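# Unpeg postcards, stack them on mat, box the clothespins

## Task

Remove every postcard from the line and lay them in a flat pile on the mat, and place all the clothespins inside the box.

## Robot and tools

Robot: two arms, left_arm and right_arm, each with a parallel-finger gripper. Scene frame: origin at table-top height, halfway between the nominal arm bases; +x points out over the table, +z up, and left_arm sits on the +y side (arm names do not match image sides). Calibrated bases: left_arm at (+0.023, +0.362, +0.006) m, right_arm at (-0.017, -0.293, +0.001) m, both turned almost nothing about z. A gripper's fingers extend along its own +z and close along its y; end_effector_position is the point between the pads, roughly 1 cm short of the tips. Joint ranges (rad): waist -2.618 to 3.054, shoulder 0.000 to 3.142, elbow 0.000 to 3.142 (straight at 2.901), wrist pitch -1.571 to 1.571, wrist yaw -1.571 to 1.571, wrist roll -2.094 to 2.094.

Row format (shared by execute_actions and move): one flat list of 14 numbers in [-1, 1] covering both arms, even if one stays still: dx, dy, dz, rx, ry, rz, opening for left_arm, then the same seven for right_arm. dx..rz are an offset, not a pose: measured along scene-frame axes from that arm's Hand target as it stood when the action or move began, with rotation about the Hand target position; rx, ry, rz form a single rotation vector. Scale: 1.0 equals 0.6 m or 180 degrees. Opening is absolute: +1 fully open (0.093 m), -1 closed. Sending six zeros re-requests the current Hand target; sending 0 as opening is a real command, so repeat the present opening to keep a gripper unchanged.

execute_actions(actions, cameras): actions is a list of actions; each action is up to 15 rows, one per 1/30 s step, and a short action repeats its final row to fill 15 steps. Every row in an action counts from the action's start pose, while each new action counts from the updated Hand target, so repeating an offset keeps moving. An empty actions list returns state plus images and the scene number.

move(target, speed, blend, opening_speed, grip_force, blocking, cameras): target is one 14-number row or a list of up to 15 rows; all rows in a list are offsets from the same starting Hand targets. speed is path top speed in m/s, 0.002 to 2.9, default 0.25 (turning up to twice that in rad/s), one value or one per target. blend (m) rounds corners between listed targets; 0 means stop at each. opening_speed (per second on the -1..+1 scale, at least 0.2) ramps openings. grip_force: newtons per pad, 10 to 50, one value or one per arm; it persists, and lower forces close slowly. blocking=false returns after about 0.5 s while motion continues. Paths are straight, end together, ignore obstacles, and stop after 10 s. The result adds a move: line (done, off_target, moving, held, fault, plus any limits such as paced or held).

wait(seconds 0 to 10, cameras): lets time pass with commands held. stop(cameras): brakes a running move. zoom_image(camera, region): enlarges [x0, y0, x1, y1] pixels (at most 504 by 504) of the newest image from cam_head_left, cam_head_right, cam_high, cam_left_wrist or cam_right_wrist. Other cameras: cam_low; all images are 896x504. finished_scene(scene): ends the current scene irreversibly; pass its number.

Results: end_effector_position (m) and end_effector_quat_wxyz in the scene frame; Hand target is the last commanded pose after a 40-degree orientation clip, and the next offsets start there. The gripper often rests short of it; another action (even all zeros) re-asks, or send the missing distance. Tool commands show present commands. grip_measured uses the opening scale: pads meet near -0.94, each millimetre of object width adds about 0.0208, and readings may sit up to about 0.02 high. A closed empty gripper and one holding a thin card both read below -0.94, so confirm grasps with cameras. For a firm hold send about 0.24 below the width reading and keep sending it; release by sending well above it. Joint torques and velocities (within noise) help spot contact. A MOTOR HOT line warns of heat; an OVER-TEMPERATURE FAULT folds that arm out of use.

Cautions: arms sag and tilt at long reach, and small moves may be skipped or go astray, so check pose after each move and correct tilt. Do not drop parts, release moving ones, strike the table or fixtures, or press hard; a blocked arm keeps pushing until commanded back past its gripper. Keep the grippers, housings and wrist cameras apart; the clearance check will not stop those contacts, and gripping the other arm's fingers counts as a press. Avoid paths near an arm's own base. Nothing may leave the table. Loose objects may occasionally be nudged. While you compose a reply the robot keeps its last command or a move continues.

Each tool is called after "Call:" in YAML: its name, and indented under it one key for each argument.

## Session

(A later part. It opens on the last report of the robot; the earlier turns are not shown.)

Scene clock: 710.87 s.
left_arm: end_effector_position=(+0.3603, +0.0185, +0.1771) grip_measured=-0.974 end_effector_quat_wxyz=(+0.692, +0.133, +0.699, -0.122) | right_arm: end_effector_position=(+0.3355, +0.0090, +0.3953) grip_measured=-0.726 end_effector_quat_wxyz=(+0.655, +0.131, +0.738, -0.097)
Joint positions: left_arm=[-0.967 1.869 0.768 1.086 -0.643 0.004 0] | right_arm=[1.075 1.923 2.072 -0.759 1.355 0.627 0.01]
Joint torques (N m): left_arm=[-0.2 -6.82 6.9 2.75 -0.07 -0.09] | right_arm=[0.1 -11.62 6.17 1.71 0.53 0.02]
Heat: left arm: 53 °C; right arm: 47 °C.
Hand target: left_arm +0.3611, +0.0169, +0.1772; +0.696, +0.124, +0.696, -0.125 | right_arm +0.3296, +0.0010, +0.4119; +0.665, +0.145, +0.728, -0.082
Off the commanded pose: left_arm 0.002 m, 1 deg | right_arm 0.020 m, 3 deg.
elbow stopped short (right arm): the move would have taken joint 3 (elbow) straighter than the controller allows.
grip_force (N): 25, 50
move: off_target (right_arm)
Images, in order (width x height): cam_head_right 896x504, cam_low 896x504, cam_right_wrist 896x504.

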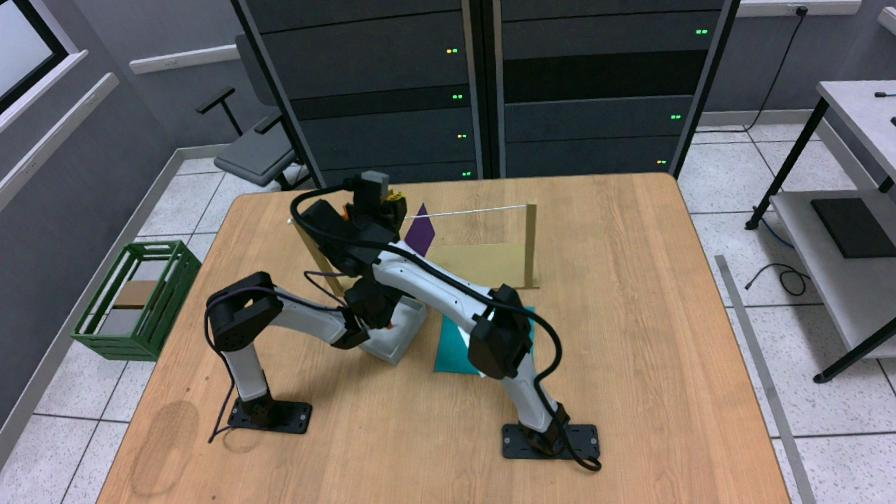

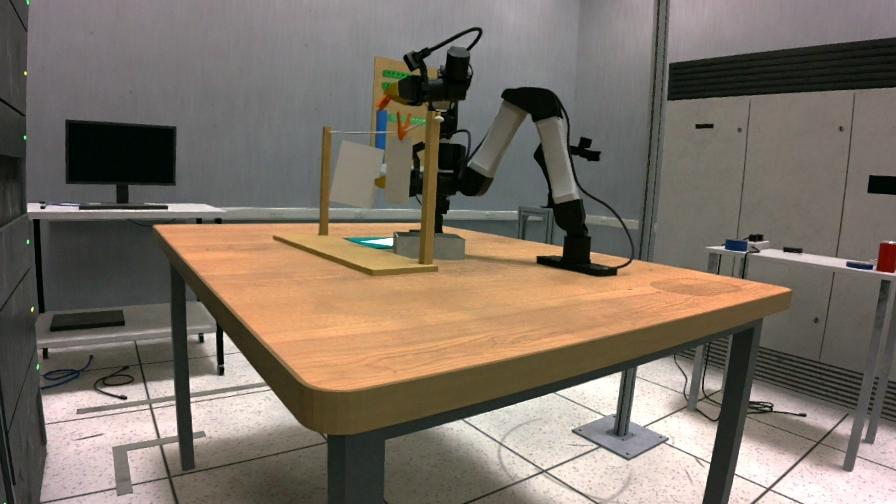

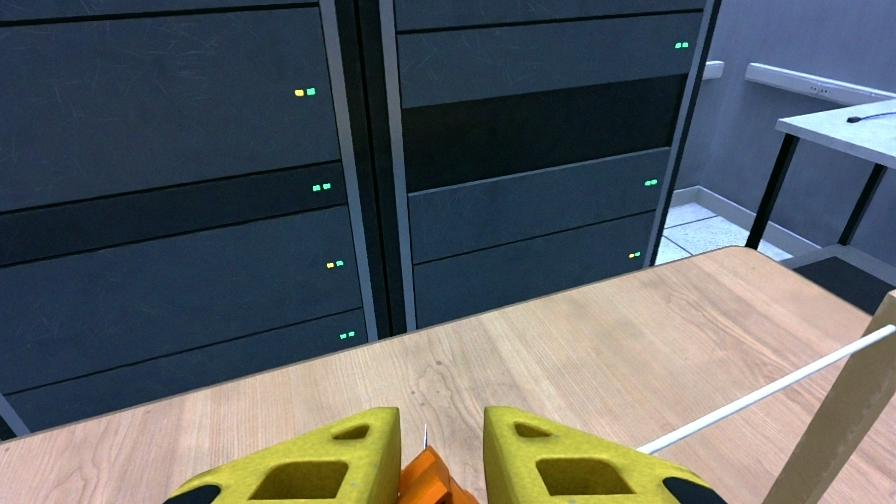

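Call:
move:
  target:
    - [0,0,0,0,0,0,-1,-0.12,-0.25,0,0,0,0,-1]
    - [-0.2,0.03,0.05,0,0,0,-1,-0.12,-0.33,0,0,0,0,-1]
    - [-0.30,-0.14,0.035,0.4875,-0.179,-0.259,-1,-0.12,-0.33,0,0,0,0,-1]
    - [-0.265,-0.203,-0.185,0.4875,-0.179,-0.259,-1,-0.12,-0.33,0,0,0,0,-1]
  speed: [0.25,0.2,0.4,0.12]
  blend: [0.03,0.03,0.02,0]
  cameras: ["cam_head_left","cam_high","cam_low","cam_right_wrist","cam_left_wrist"]

Scene clock: 738.93 s.
left_arm: end_effector_position=(+0.2005, -0.1047, +0.0718) grip_measured=-0.974 end_effector_quat_wxyz=(+0.467, +0.815, +0.296, +0.175) | right_arm: end_effector_position=(+0.2575, -0.1960, +0.4098) grip_measured=-0.726 end_effector_quat_wxyz=(+0.662, +0.142, +0.730, -0.092)
Joint positions: left_arm=[-1.303 1.942 0.972 0.39 -0.409 1.325 0] | right_arm=[0.921 1.065 1.257 -0.518 1.229 0.362 0.01]
Joint torques (N m): left_arm=[0.72 -8.2 5.76 2.75 0.1 -0.07] | right_arm=[-0.55 -2.61 6.22 1.98 0.05 -0.01]
Heat: left arm: 53 °C; right arm: 46 °C.
Hand target: left_arm +0.2019, -0.1049, +0.0662; +0.470, +0.814, +0.295, +0.170 | right_arm +0.2576, -0.1970, +0.4119; +0.665, +0.146, +0.728, -0.082
Off the commanded pose: left_arm 0.006 m, 1 deg | right_arm 0.002 m, 1 deg.
grip_force (N): 25, 50
move: done
Images, in order (width x height): cam_head_left 896x504, cam_high 896x504, cam_low 896x504, cam_left_wrist 896x504, cam_right_wrist 896x504.

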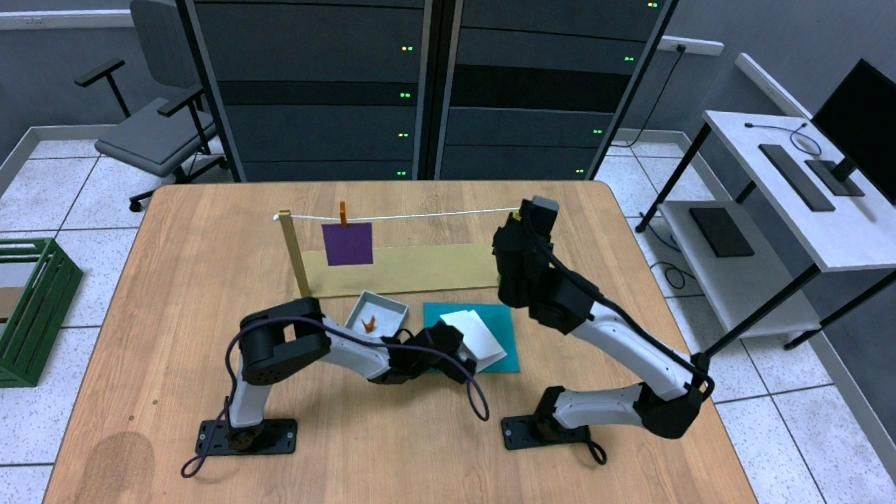

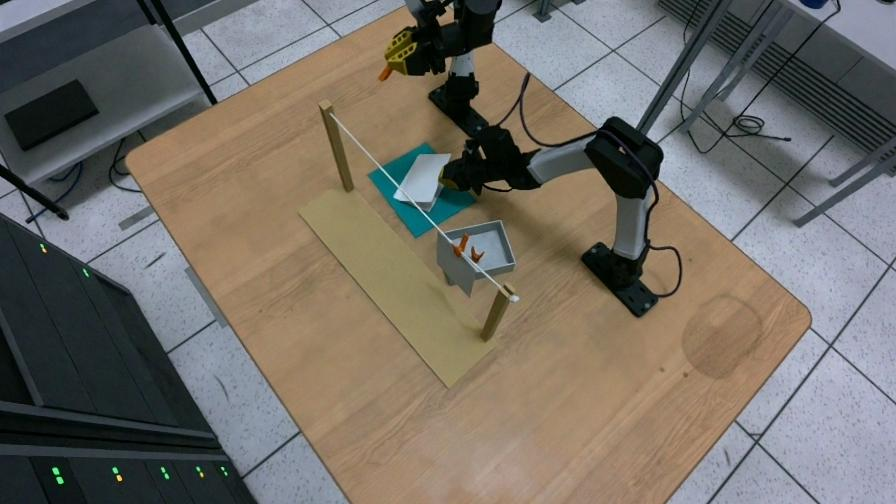

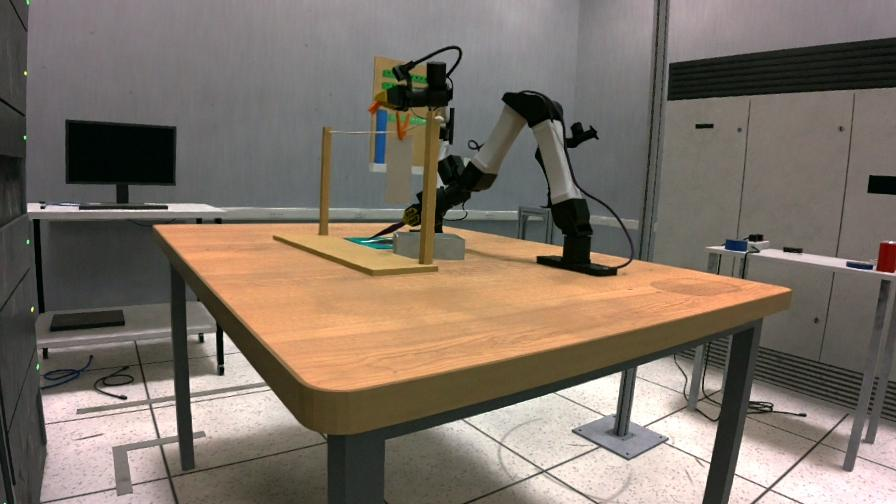

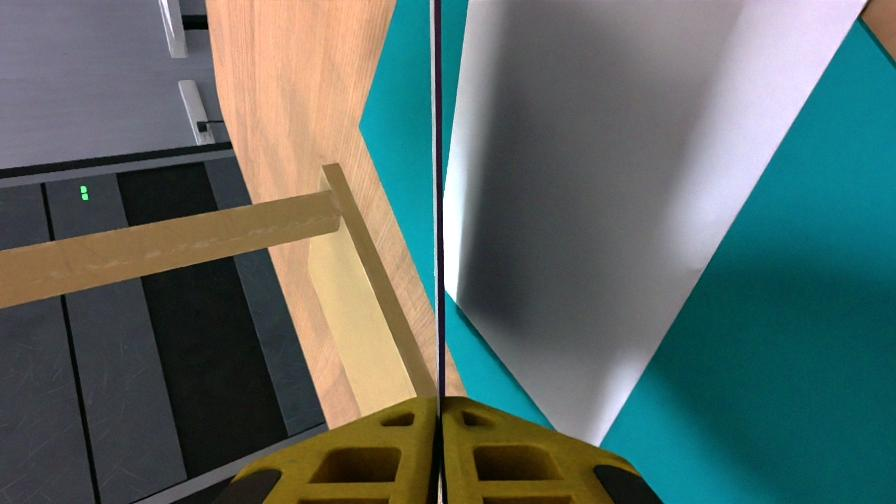

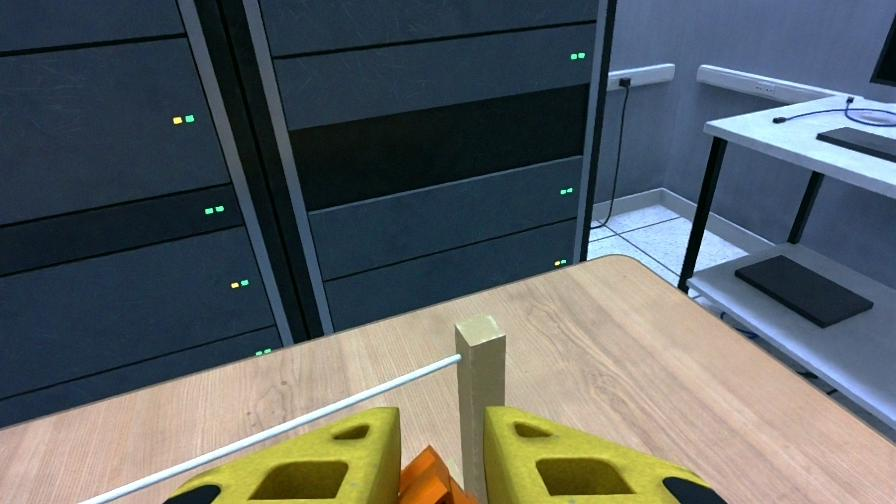

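Call:
move:
  target:
    - [0,0,-0.068,0,0,0,-1,0,0,0,0,0,0,-1]
    - [0,0,-0.068,0,0,0,-0.72,0,0,0,0,0,0,-1]
    - [-0.06,0.075,0,0,0,0,-0.72,0,0,0,0,0,0,-1]
    - [-0.06,0.35,0.35,0,0,0,-0.72,0,0,0,0,0,0,-1]
  speed: [0.05,0.05,0.1,0.3]
  blend: [0,0,0.01,0]

Call:
move:
  target:
    - [0.19,0.29,0.14,-0.459,0.16,0.597,1,-0.03,0.35,-0.25,-0.071,0.247,0.318,-1]
    - [0.19,0.29,0.14,-0.459,0.16,0.597,1,-0.005,0.453,-0.59,-0.071,0.247,0.318,-1]
  speed: [0.3,0.15]
  blend: 0.03
  cameras: ["cam_head_left","cam_high","cam_low","cam_right_wrist","cam_left_wrist"]

Scene clock: 766.70 s.
left_arm: end_effector_position=(+0.1657, +0.1067, +0.2673) grip_measured=-0.722 end_effector_quat_wxyz=(+0.465, +0.816, +0.297, +0.174) | right_arm: end_effector_position=(+0.2575, -0.1960, +0.4098) grip_measured=-0.726 end_effector_quat_wxyz=(+0.662, +0.142, +0.730, -0.092)
Joint positions: left_arm=[-1.21 0.866 0.917 -0.617 -0.33 1.375 0.011] | right_arm=[0.921 1.065 1.257 -0.518 1.229 0.362 0.01]
Joint torques (N m): left_arm=[0.65 -0.31 10.61 2.27 0.14 -0.03] | right_arm=[-0.83 -2.8 6.27 1.97 0.02 -0.02]
Heat: left arm: 53 °C; right arm: 46 °C.
Hand target: left_arm +0.1660, +0.1050, +0.2762; +0.470, +0.814, +0.295, +0.170 | right_arm +0.2576, -0.1970, +0.4119; +0.665, +0.146, +0.728, -0.082
Off the commanded pose: left_arm 0.009 m, 1 deg | right_arm 0.002 m, 1 deg.
grip_force (N): 25, 50
move: done; target 2's new opening was sent with left_arm's hand 0.016 m and 2 deg from that target

Scene clock: 772.97 s.
left_arm: end_effector_position=(+0.2788, +0.2787, +0.3547) grip_measured=+1.000 end_effector_quat_wxyz=(+0.439, -0.146, +0.883, +0.083) | right_arm: end_effector_position=(+0.2527, +0.0694, +0.0563) grip_measured=-0.729 end_effector_quat_wxyz=(+0.313, -0.331, +0.883, +0.108)
Joint positions: left_arm=[-0.748 1.278 1.668 -1.454 -0.813 -0.894 0.093] | right_arm=[1.006 1.824 1.071 -0.166 0.192 0.219 0.01]
Joint torques (N m): left_arm=[0.69 -1.76 8.95 1.36 -0.26 -0.16] | right_arm=[0.27 -7.12 6.9 2.01 0.16 0.22]
Heat: left arm: 52 °C; right arm: 46 °C.
Hand target: left_arm +0.2800, +0.2791, +0.3602; +0.439, -0.155, +0.881, +0.078 | right_arm +0.2546, +0.0749, +0.0579; +0.322, -0.321, +0.883, +0.116
Off the commanded pose: left_arm 0.006 m, 1 deg | right_arm 0.006 m, 2 deg.
grip_force (N): 25, 50
move: done
Images, in order (width x height): cam_head_left 896x504, cam_high 896x504, cam_low 896x504, cam_left_wrist 896x504, cam_right_wrist 896x504.

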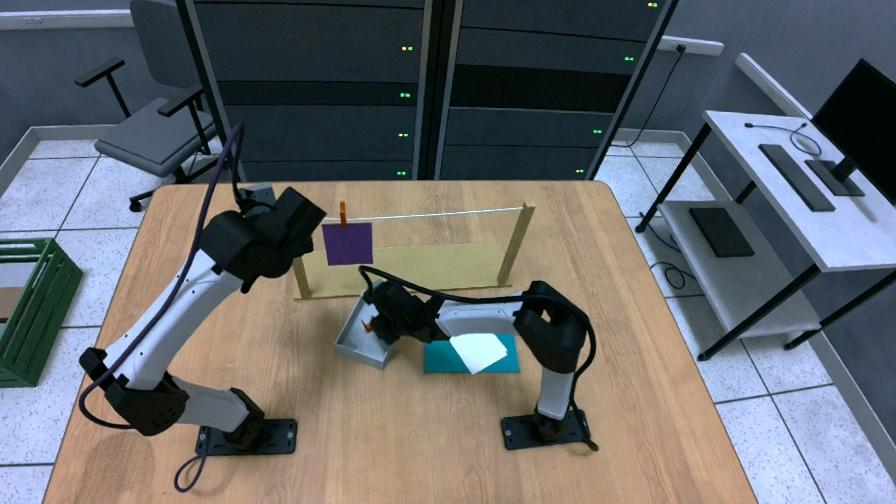

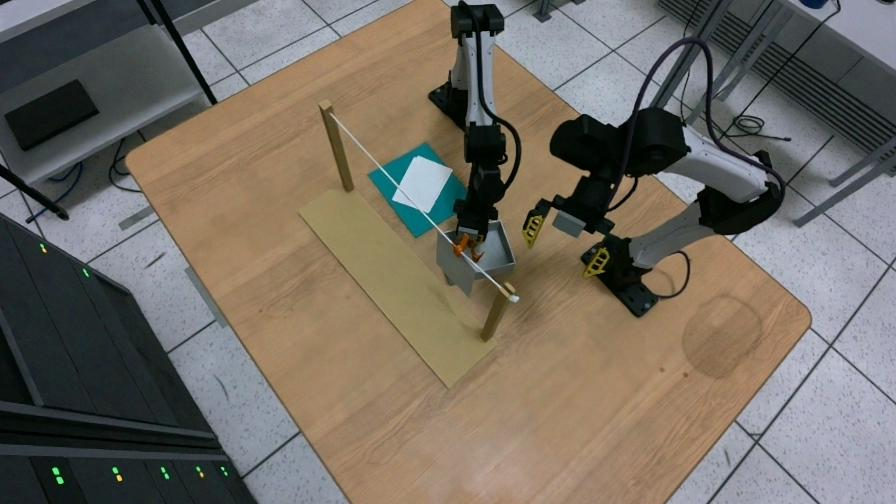

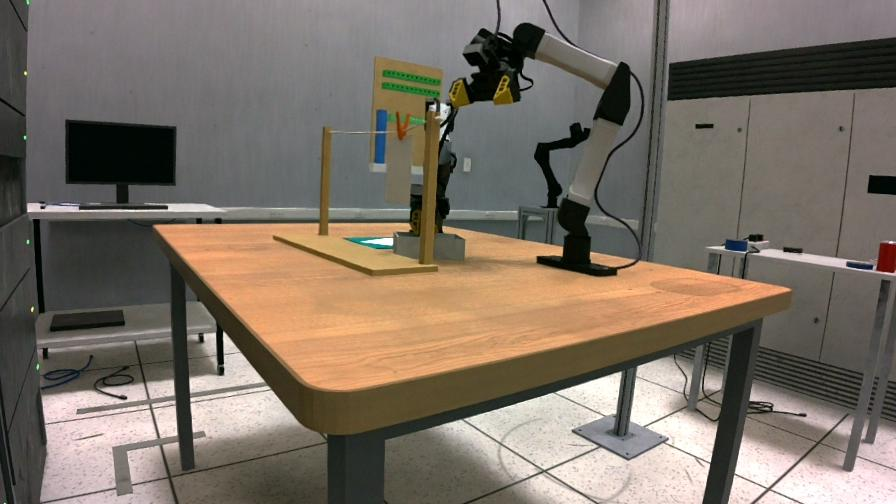

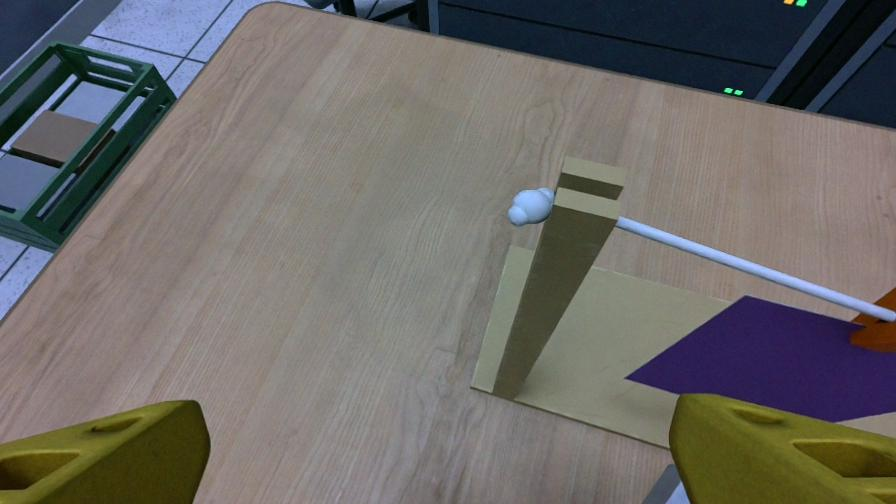

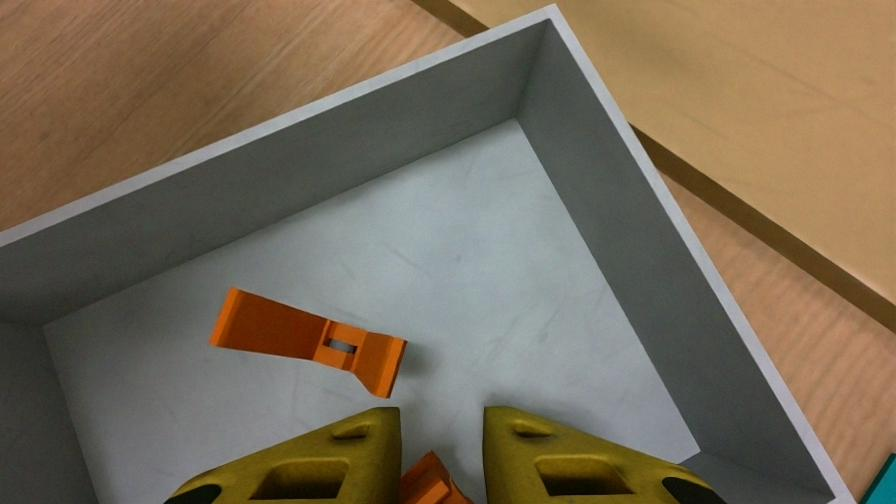

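Call:
move:
  target:
    - [0,0,0,0,0,0,1,0,0,-0.02,0,0,0,-1]
    - [0,0,0,0,0,0,1,0,0,-0.02,0,0,0,-0.2]
    - [0,0,0,0,0,0,1,-0.02,-0.02,0.23,0,0,0,-0.4]
    - [0,0,0,0,0,0,1,0.12,-0.052,0.232,0.206,-0.188,0.079,-0.4]
  speed: [0.1,0.1,0.15,0.2]
  opening_speed: 0.6
  blend: [0,0,0.0,0]
  cameras: ["cam_head_left","cam_high","cam_right_wrist"]

Scene clock: 797.33 s.
left_arm: end_effector_position=(+0.2788, +0.2787, +0.3547) grip_measured=+1.000 end_effector_quat_wxyz=(+0.439, -0.146, +0.883, +0.083) | right_arm: end_effector_position=(+0.3285, +0.0415, +0.1979) grip_measured=-0.398 end_effector_quat_wxyz=(+0.629, -0.320, +0.634, +0.316)
Joint positions: left_arm=[-0.748 1.278 1.668 -1.454 -0.813 -0.894 0.093] | right_arm=[0.687 1.728 0.718 1 -0.251 -0.004 0.026]
Joint torques (N m): left_arm=[0.64 -1.72 9.06 1.37 -0.26 -0.16] | right_arm=[-0.55 -5.49 6.26 2.62 -0.44 0.07]
Heat: left arm: 50 °C; right arm: 47 °C.
Hand target: left_arm +0.2800, +0.2791, +0.3602; +0.439, -0.155, +0.881, +0.078 | right_arm +0.3265, +0.0436, +0.1971; +0.628, -0.327, +0.626, +0.327
Off the commanded pose: left_arm 0.006 m, 1 deg | right_arm 0.003 m, 2 deg.
grip_force (N): 25, 50
move: done; target 3's new opening was sent with right_arm's hand 0.017 m and 2 deg from that target
Images, in order (width x height): cam_head_left 896x504, cam_high 896x504, cam_right_wrist 896x504.

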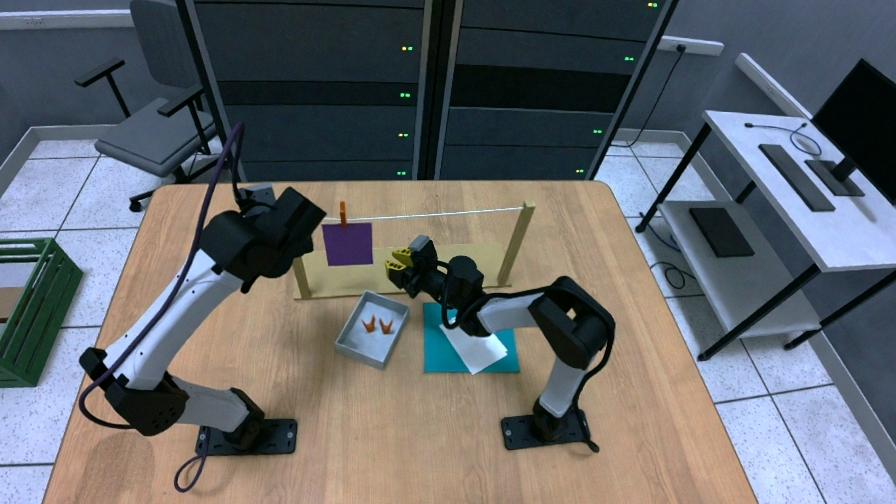

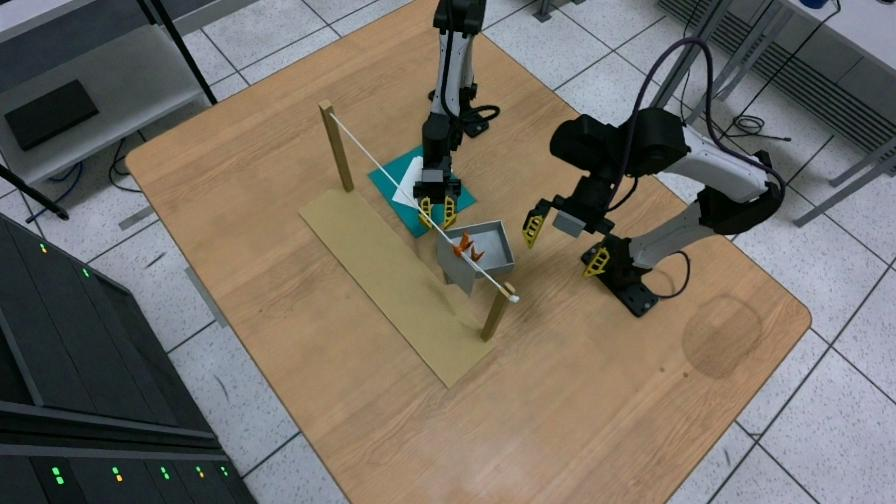

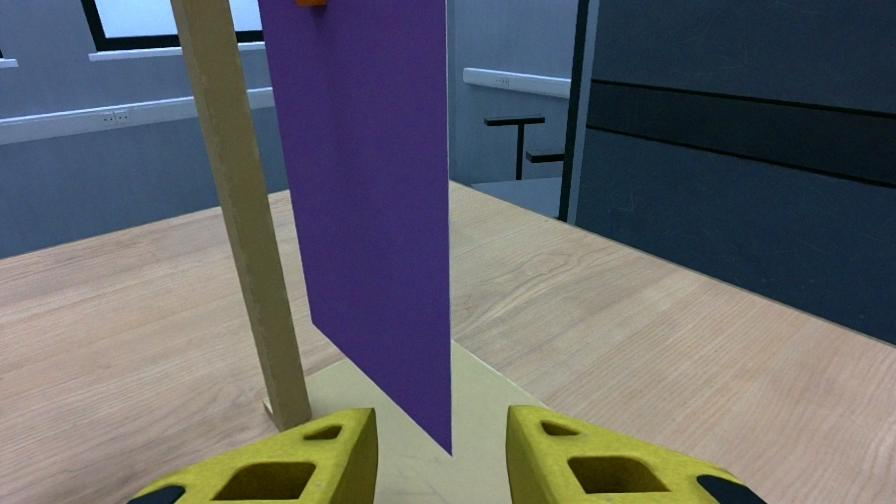

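Call:
move:
  target:
    - [0,0,0,0,0,0,1,0.076,0.109,0,0,0,0,-0.4]
    - [0,0,0,0,0,0,1,0.076,0.109,0,0,0,0,-1]
  speed: 0.1
  grip_force: [50, 25]
  cameras: ["cam_high","cam_low","cam_right_wrist"]

Scene clock: 807.50 s.
left_arm: end_effector_position=(+0.2788, +0.2787, +0.3547) grip_measured=+1.000 end_effector_quat_wxyz=(+0.439, -0.146, +0.883, +0.083) | right_arm: end_effector_position=(+0.3707, +0.1044, +0.1971) grip_measured=-0.974 end_effector_quat_wxyz=(+0.627, -0.327, +0.628, +0.324)
Joint positions: left_arm=[-0.748 1.278 1.668 -1.454 -0.813 -0.894 0.093] | right_arm=[0.734 1.967 1.037 0.927 -0.228 -0.004 0]
Joint torques (N m): left_arm=[0.68 -1.78 9.01 1.37 -0.27 -0.15] | right_arm=[0.12 -7.36 8.5 2.3 -0.06 0.05]
Heat: left arm: 50 °C; right arm: 47 °C.
Hand target: left_arm +0.2800, +0.2791, +0.3602; +0.439, -0.155, +0.881, +0.078 | right_arm +0.3722, +0.1090, +0.1972; +0.628, -0.327, +0.626, +0.327
Off the commanded pose: left_arm 0.006 m, 1 deg | right_arm 0.005 m, 0 deg.
grip_force (N): 50, 25
move: done
Images, in order (width x height): cam_high 896x504, cam_low 896x504, cam_right_wrist 896x504.

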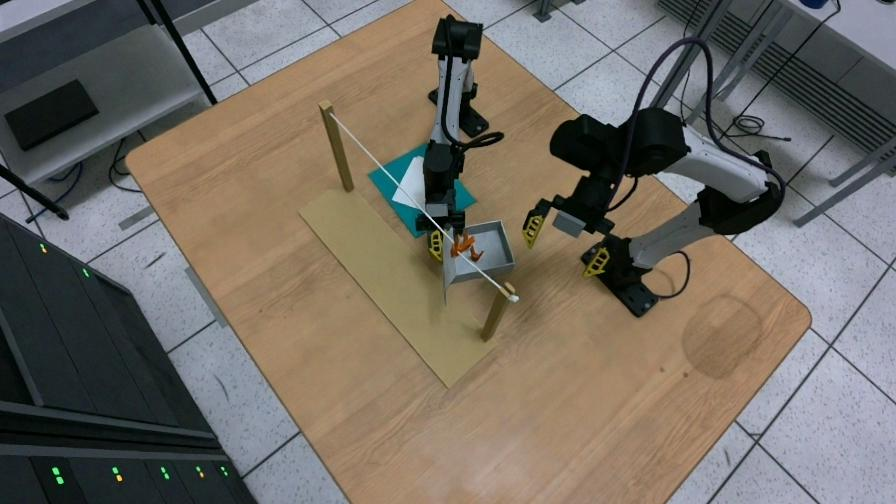

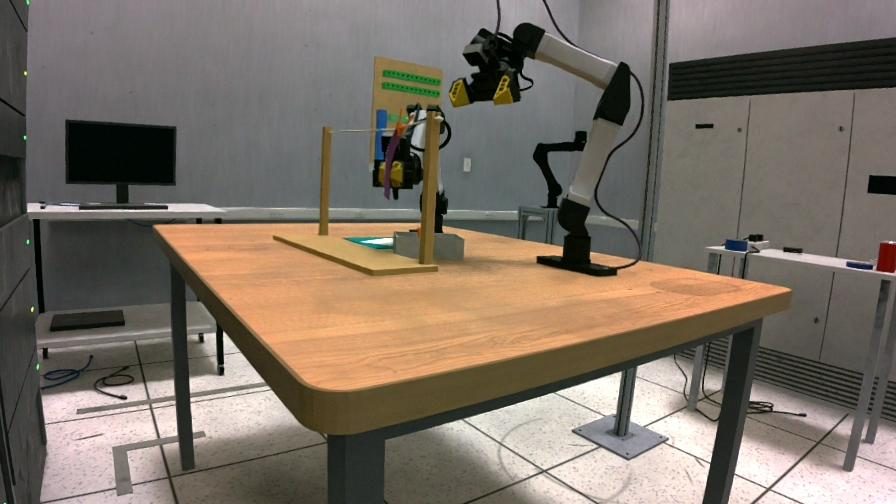

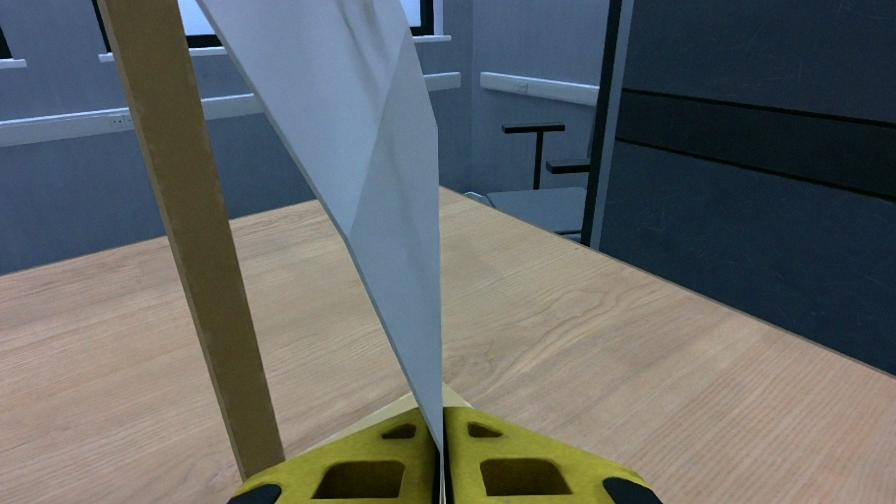

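Call:
move:
  target: [0.053,-0.275,0.012,0,0,0,1,-0.037,0.037,0,0,0,-0.194,-1]
  speed: 0.15
  cameras: ["cam_high","cam_low","cam_left_wrist"]

Scene clock: 816.77 s.
left_arm: end_effector_position=(+0.3112, +0.1166, +0.3623) grip_measured=+1.000 end_effector_quat_wxyz=(+0.465, -0.124, +0.876, +0.036) | right_arm: end_effector_position=(+0.3468, +0.1294, +0.2001) grip_measured=-0.974 end_effector_quat_wxyz=(+0.697, -0.129, +0.693, +0.131)
Joint positions: left_arm=[-1.026 1.817 2.217 -1.578 -0.912 -1.151 0.093] | right_arm=[1.056 2.047 1.165 0.891 0.681 -0.004 0]
Joint torques (N m): left_arm=[-0.34 -6.39 8.65 1.15 -0.53 -0.16] | right_arm=[-0.02 -7.65 8.8 2.02 0.16 0.04]
Heat: left arm: 51 °C; right arm: 48 °C.
Hand target: left_arm +0.3118, +0.1141, +0.3674; +0.440, -0.155, +0.881, +0.078 | right_arm +0.3499, +0.1312, +0.1971; +0.697, -0.124, +0.695, +0.123
Off the commanded pose: left_arm 0.006 m, 7 deg | right_arm 0.005 m, 1 deg.
joint sent to its limit (left arm) — joint 4 (wrist pitch), lower limit. The joint targets are off in orientation, not in position.
grip_force (N): 50, 25
move: off_target (left_arm)
Images, in order (width x height): cam_high 896x504, cam_low 896x504, cam_left_wrist 896x504.

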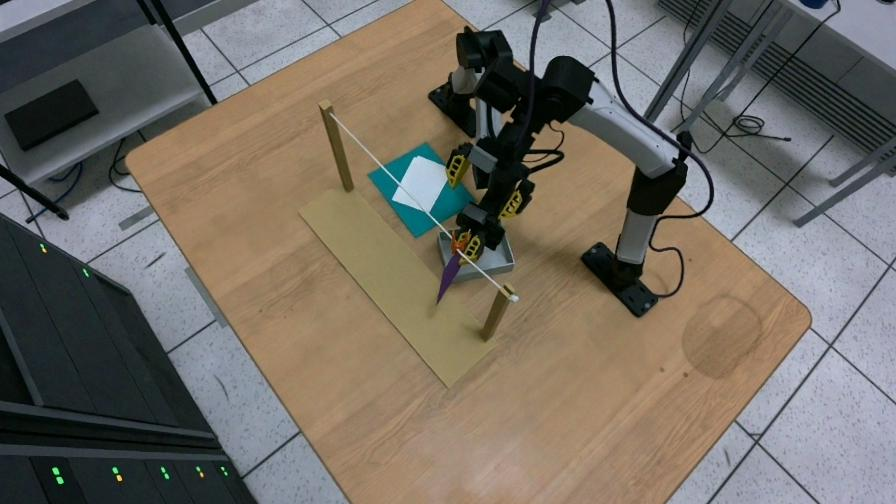

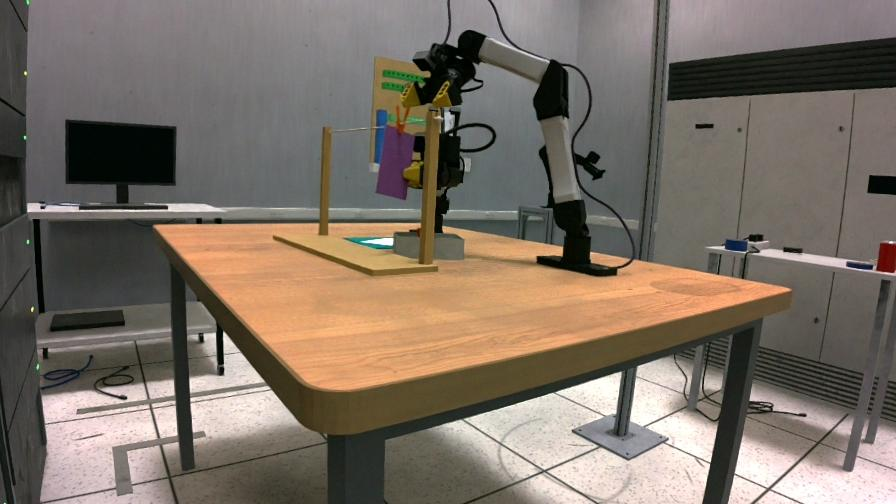

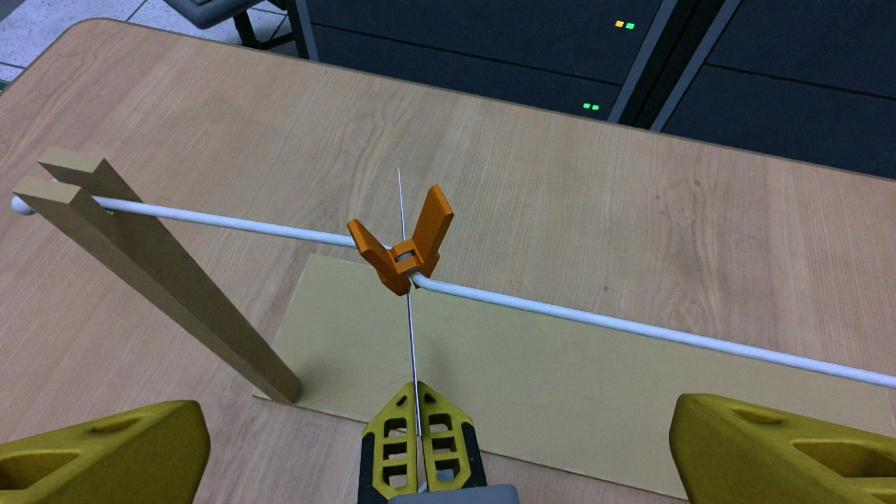

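Call:
move:
  target:
    - [0.005,0.033,0,0,0,0,1,0,0,0,0,0,0,-1]
    - [0.118,0.054,-0.067,0,0,0,1,0,0,0,0,0,0,-1]
  speed: 0.1
  blend: 0.005

Call:
move:
  target: [0,0,0,0,0,0,-0.5,0,0,0,0,0,0,-1]
  opening_speed: 0.6
  cameras: ["cam_low","cam_left_wrist"]

Scene clock: 834.00 s.
left_arm: end_effector_position=(+0.3795, +0.1480, +0.3297) grip_measured=+1.000 end_effector_quat_wxyz=(+0.439, -0.154, +0.882, +0.081) | right_arm: end_effector_position=(+0.3468, +0.1293, +0.2001) grip_measured=-0.974 end_effector_quat_wxyz=(+0.697, -0.129, +0.693, +0.131)
Joint positions: left_arm=[-0.808 1.873 2.159 -1.414 -0.841 -0.994 0.093] | right_arm=[1.056 2.047 1.165 0.891 0.681 -0.004 0]
Joint torques (N m): left_arm=[0.47 -8.75 5.3 1.64 -0.3 -0.01] | right_arm=[0.06 -7.65 8.95 2.02 0.12 0.06]
Heat: left arm: 50 °C; right arm: 49 °C.
Hand target: left_arm +0.3825, +0.1464, +0.3272; +0.440, -0.155, +0.881, +0.078 | right_arm +0.3499, +0.1312, +0.1972; +0.697, -0.124, +0.695, +0.123
Off the commanded pose: left_arm 0.004 m, 0 deg | right_arm 0.005 m, 1 deg.
grip_force (N): 50, 25
move: done

Scene clock: 836.83 s.
left_arm: end_effector_position=(+0.3800, +0.1471, +0.3297) grip_measured=-0.493 end_effector_quat_wxyz=(+0.439, -0.155, +0.882, +0.079) | right_arm: end_effector_position=(+0.3476, +0.1278, +0.1951) grip_measured=-0.974 end_effector_quat_wxyz=(+0.694, -0.130, +0.698, +0.122)
Joint positions: left_arm=[-0.808 1.873 2.159 -1.409 -0.839 -0.993 0.022] | right_arm=[1.056 2.051 1.165 0.876 0.693 -0.004 0]
Joint torques (N m): left_arm=[0.46 -8.69 5.27 1.64 -0.32 -0.01] | right_arm=[-0.1 -7.9 9.02 2.22 0 0.07]
Heat: left arm: 50 °C; right arm: 49 °C.
Hand target: left_arm +0.3825, +0.1464, +0.3272; +0.439, -0.155, +0.881, +0.078 | right_arm +0.3499, +0.1313, +0.1971; +0.697, -0.124, +0.695, +0.123
Off the commanded pose: left_arm 0.004 m, 0 deg | right_arm 0.005 m, 1 deg.
grip_force (N): 50, 25
move: done
Images, in order (width x height): cam_low 896x504, cam_left_wrist 896x504.

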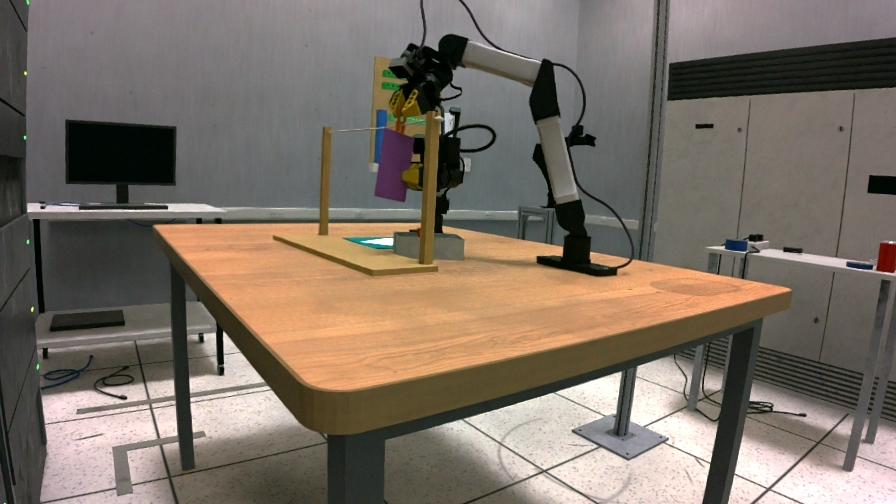

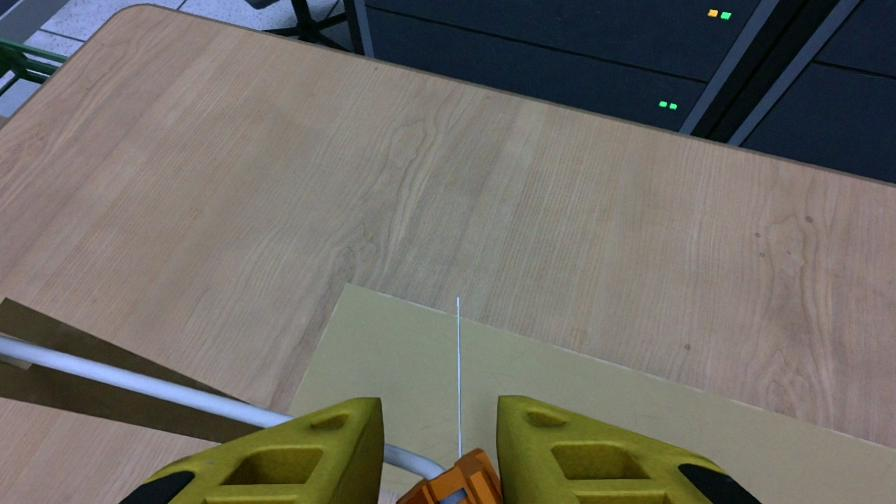

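Call:
move:
  target: [0,0,0,0,0,0,-1,0,0,0,0,0,0,-1]
  opening_speed: 0.5

Call:
move:
  target: [-0.01,0,0.1,0,0,0,-1,0,0,-0.035,0,0,0,-1]
  speed: 0.05
  cameras: ["cam_low","cam_high","cam_left_wrist"]

Call:
zoom_image:
  camera: "cam_low"
  region: [310, 80, 470, 230]

Scene clock: 843.43 s.
left_arm: end_effector_position=(+0.3799, +0.1469, +0.3296) grip_measured=-0.694 end_effector_quat_wxyz=(+0.438, -0.155, +0.882, +0.079) | right_arm: end_effector_position=(+0.3476, +0.1277, +0.1950) grip_measured=-0.974 end_effector_quat_wxyz=(+0.694, -0.130, +0.698, +0.122)
Joint positions: left_arm=[-0.808 1.873 2.159 -1.409 -0.838 -0.993 0.012] | right_arm=[1.056 2.051 1.165 0.875 0.693 -0.004 0]
Joint torques (N m): left_arm=[0.55 -8.76 5.24 1.59 -0.33 -0.02] | right_arm=[-0.09 -8.08 8.88 2.16 0.06 0.04]
Heat: left arm: 49 °C; right arm: 50 °C.
Hand target: left_arm +0.3825, +0.1464, +0.3272; +0.440, -0.155, +0.881, +0.078 | right_arm +0.3499, +0.1312, +0.1971; +0.697, -0.124, +0.695, +0.123
Off the commanded pose: left_arm 0.004 m, 0 deg | right_arm 0.005 m, 1 deg.
grip_force (N): 50, 25
move: done

Scene clock: 845.27 s.
left_arm: end_effector_position=(+0.3756, +0.1490, +0.3801) grip_measured=-0.704 end_effector_quat_wxyz=(+0.454, -0.140, +0.878, +0.061) | right_arm: end_effector_position=(+0.3495, +0.1309, +0.1790) grip_measured=-0.974 end_effector_quat_wxyz=(+0.694, -0.130, +0.698, +0.122)
Joint positions: left_arm=[-0.812 1.963 2.511 -1.593 -0.835 -0.932 0.011] | right_arm=[1.056 2.1 1.165 0.926 0.693 -0.004 0]
Joint torques (N m): left_arm=[-0.36 -7.91 7.94 1.59 -0.49 0.01] | right_arm=[-0.03 -8.2 6.52 2.42 -0.02 0.09]
Heat: left arm: 50 °C; right arm: 49 °C.
Hand target: left_arm +0.3766, +0.1465, +0.3871; +0.439, -0.155, +0.881, +0.078 | right_arm +0.3499, +0.1313, +0.1761; +0.697, -0.124, +0.695, +0.123
Off the commanded pose: left_arm 0.008 m, 3 deg | right_arm 0.003 m, 1 deg.
joint read past its limit (left arm) — joint 4 (wrist pitch), lower limit.
joint sent to its limit (left arm) — joint 4 (wrist pitch), lower limit. The joint targets are off in orientation, not in position.
grip_force (N): 50, 25
move: off_target (left_arm)
Images, in order (width x height): cam_high 896x504, cam_low 896x504, cam_left_wrist 896x504.

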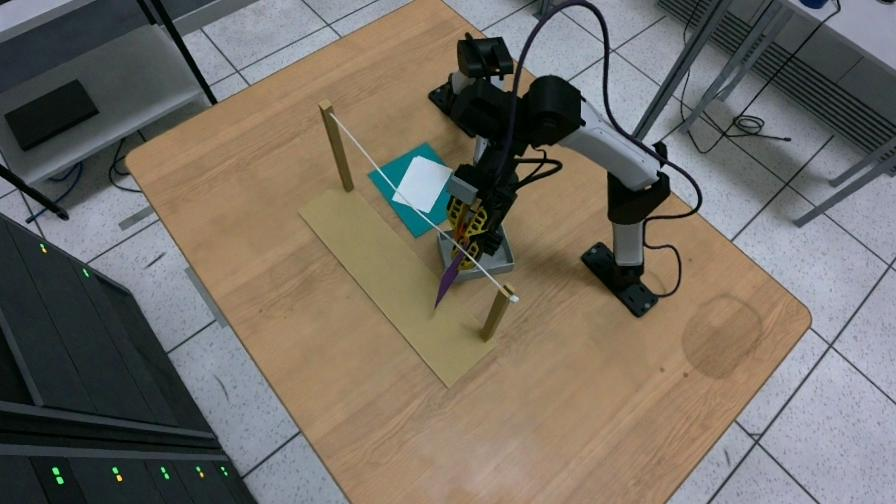

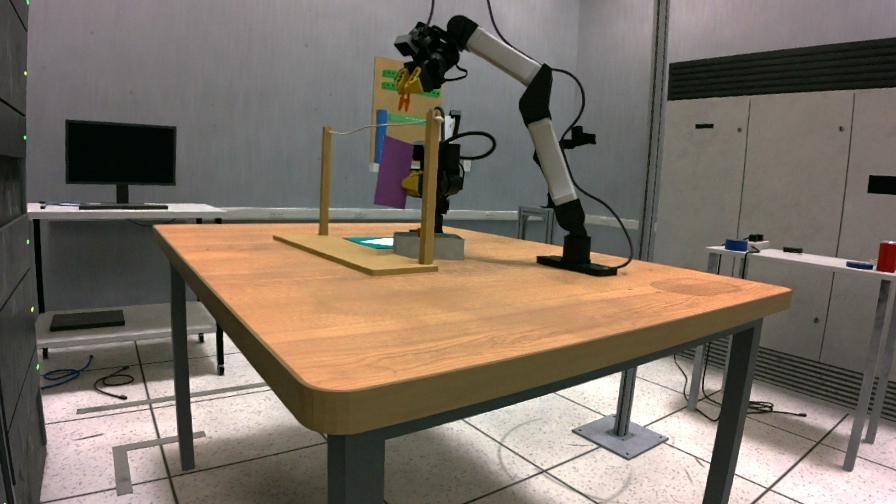

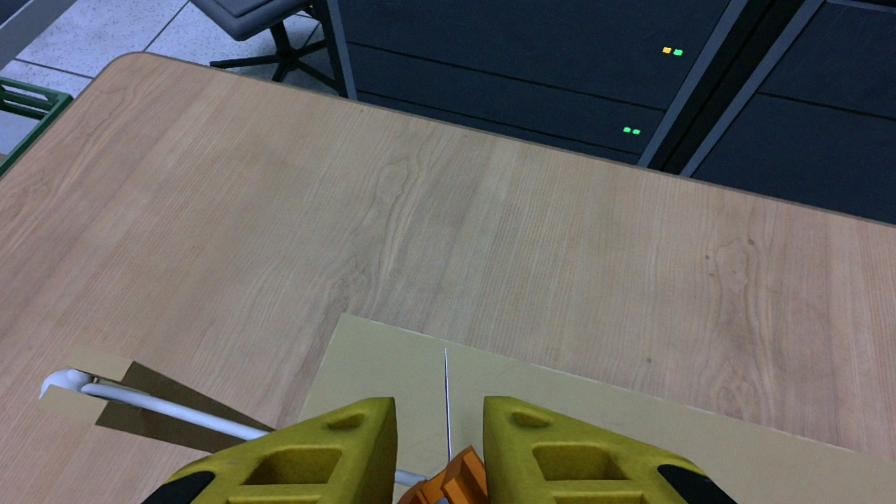

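Scaled by 3.150 from the camera's 896x504 image, which has a finer 1280x720 frame.

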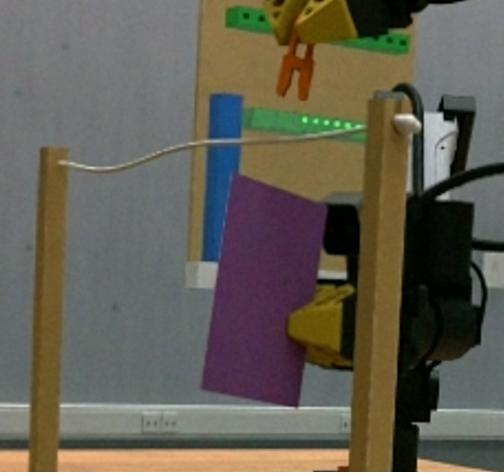

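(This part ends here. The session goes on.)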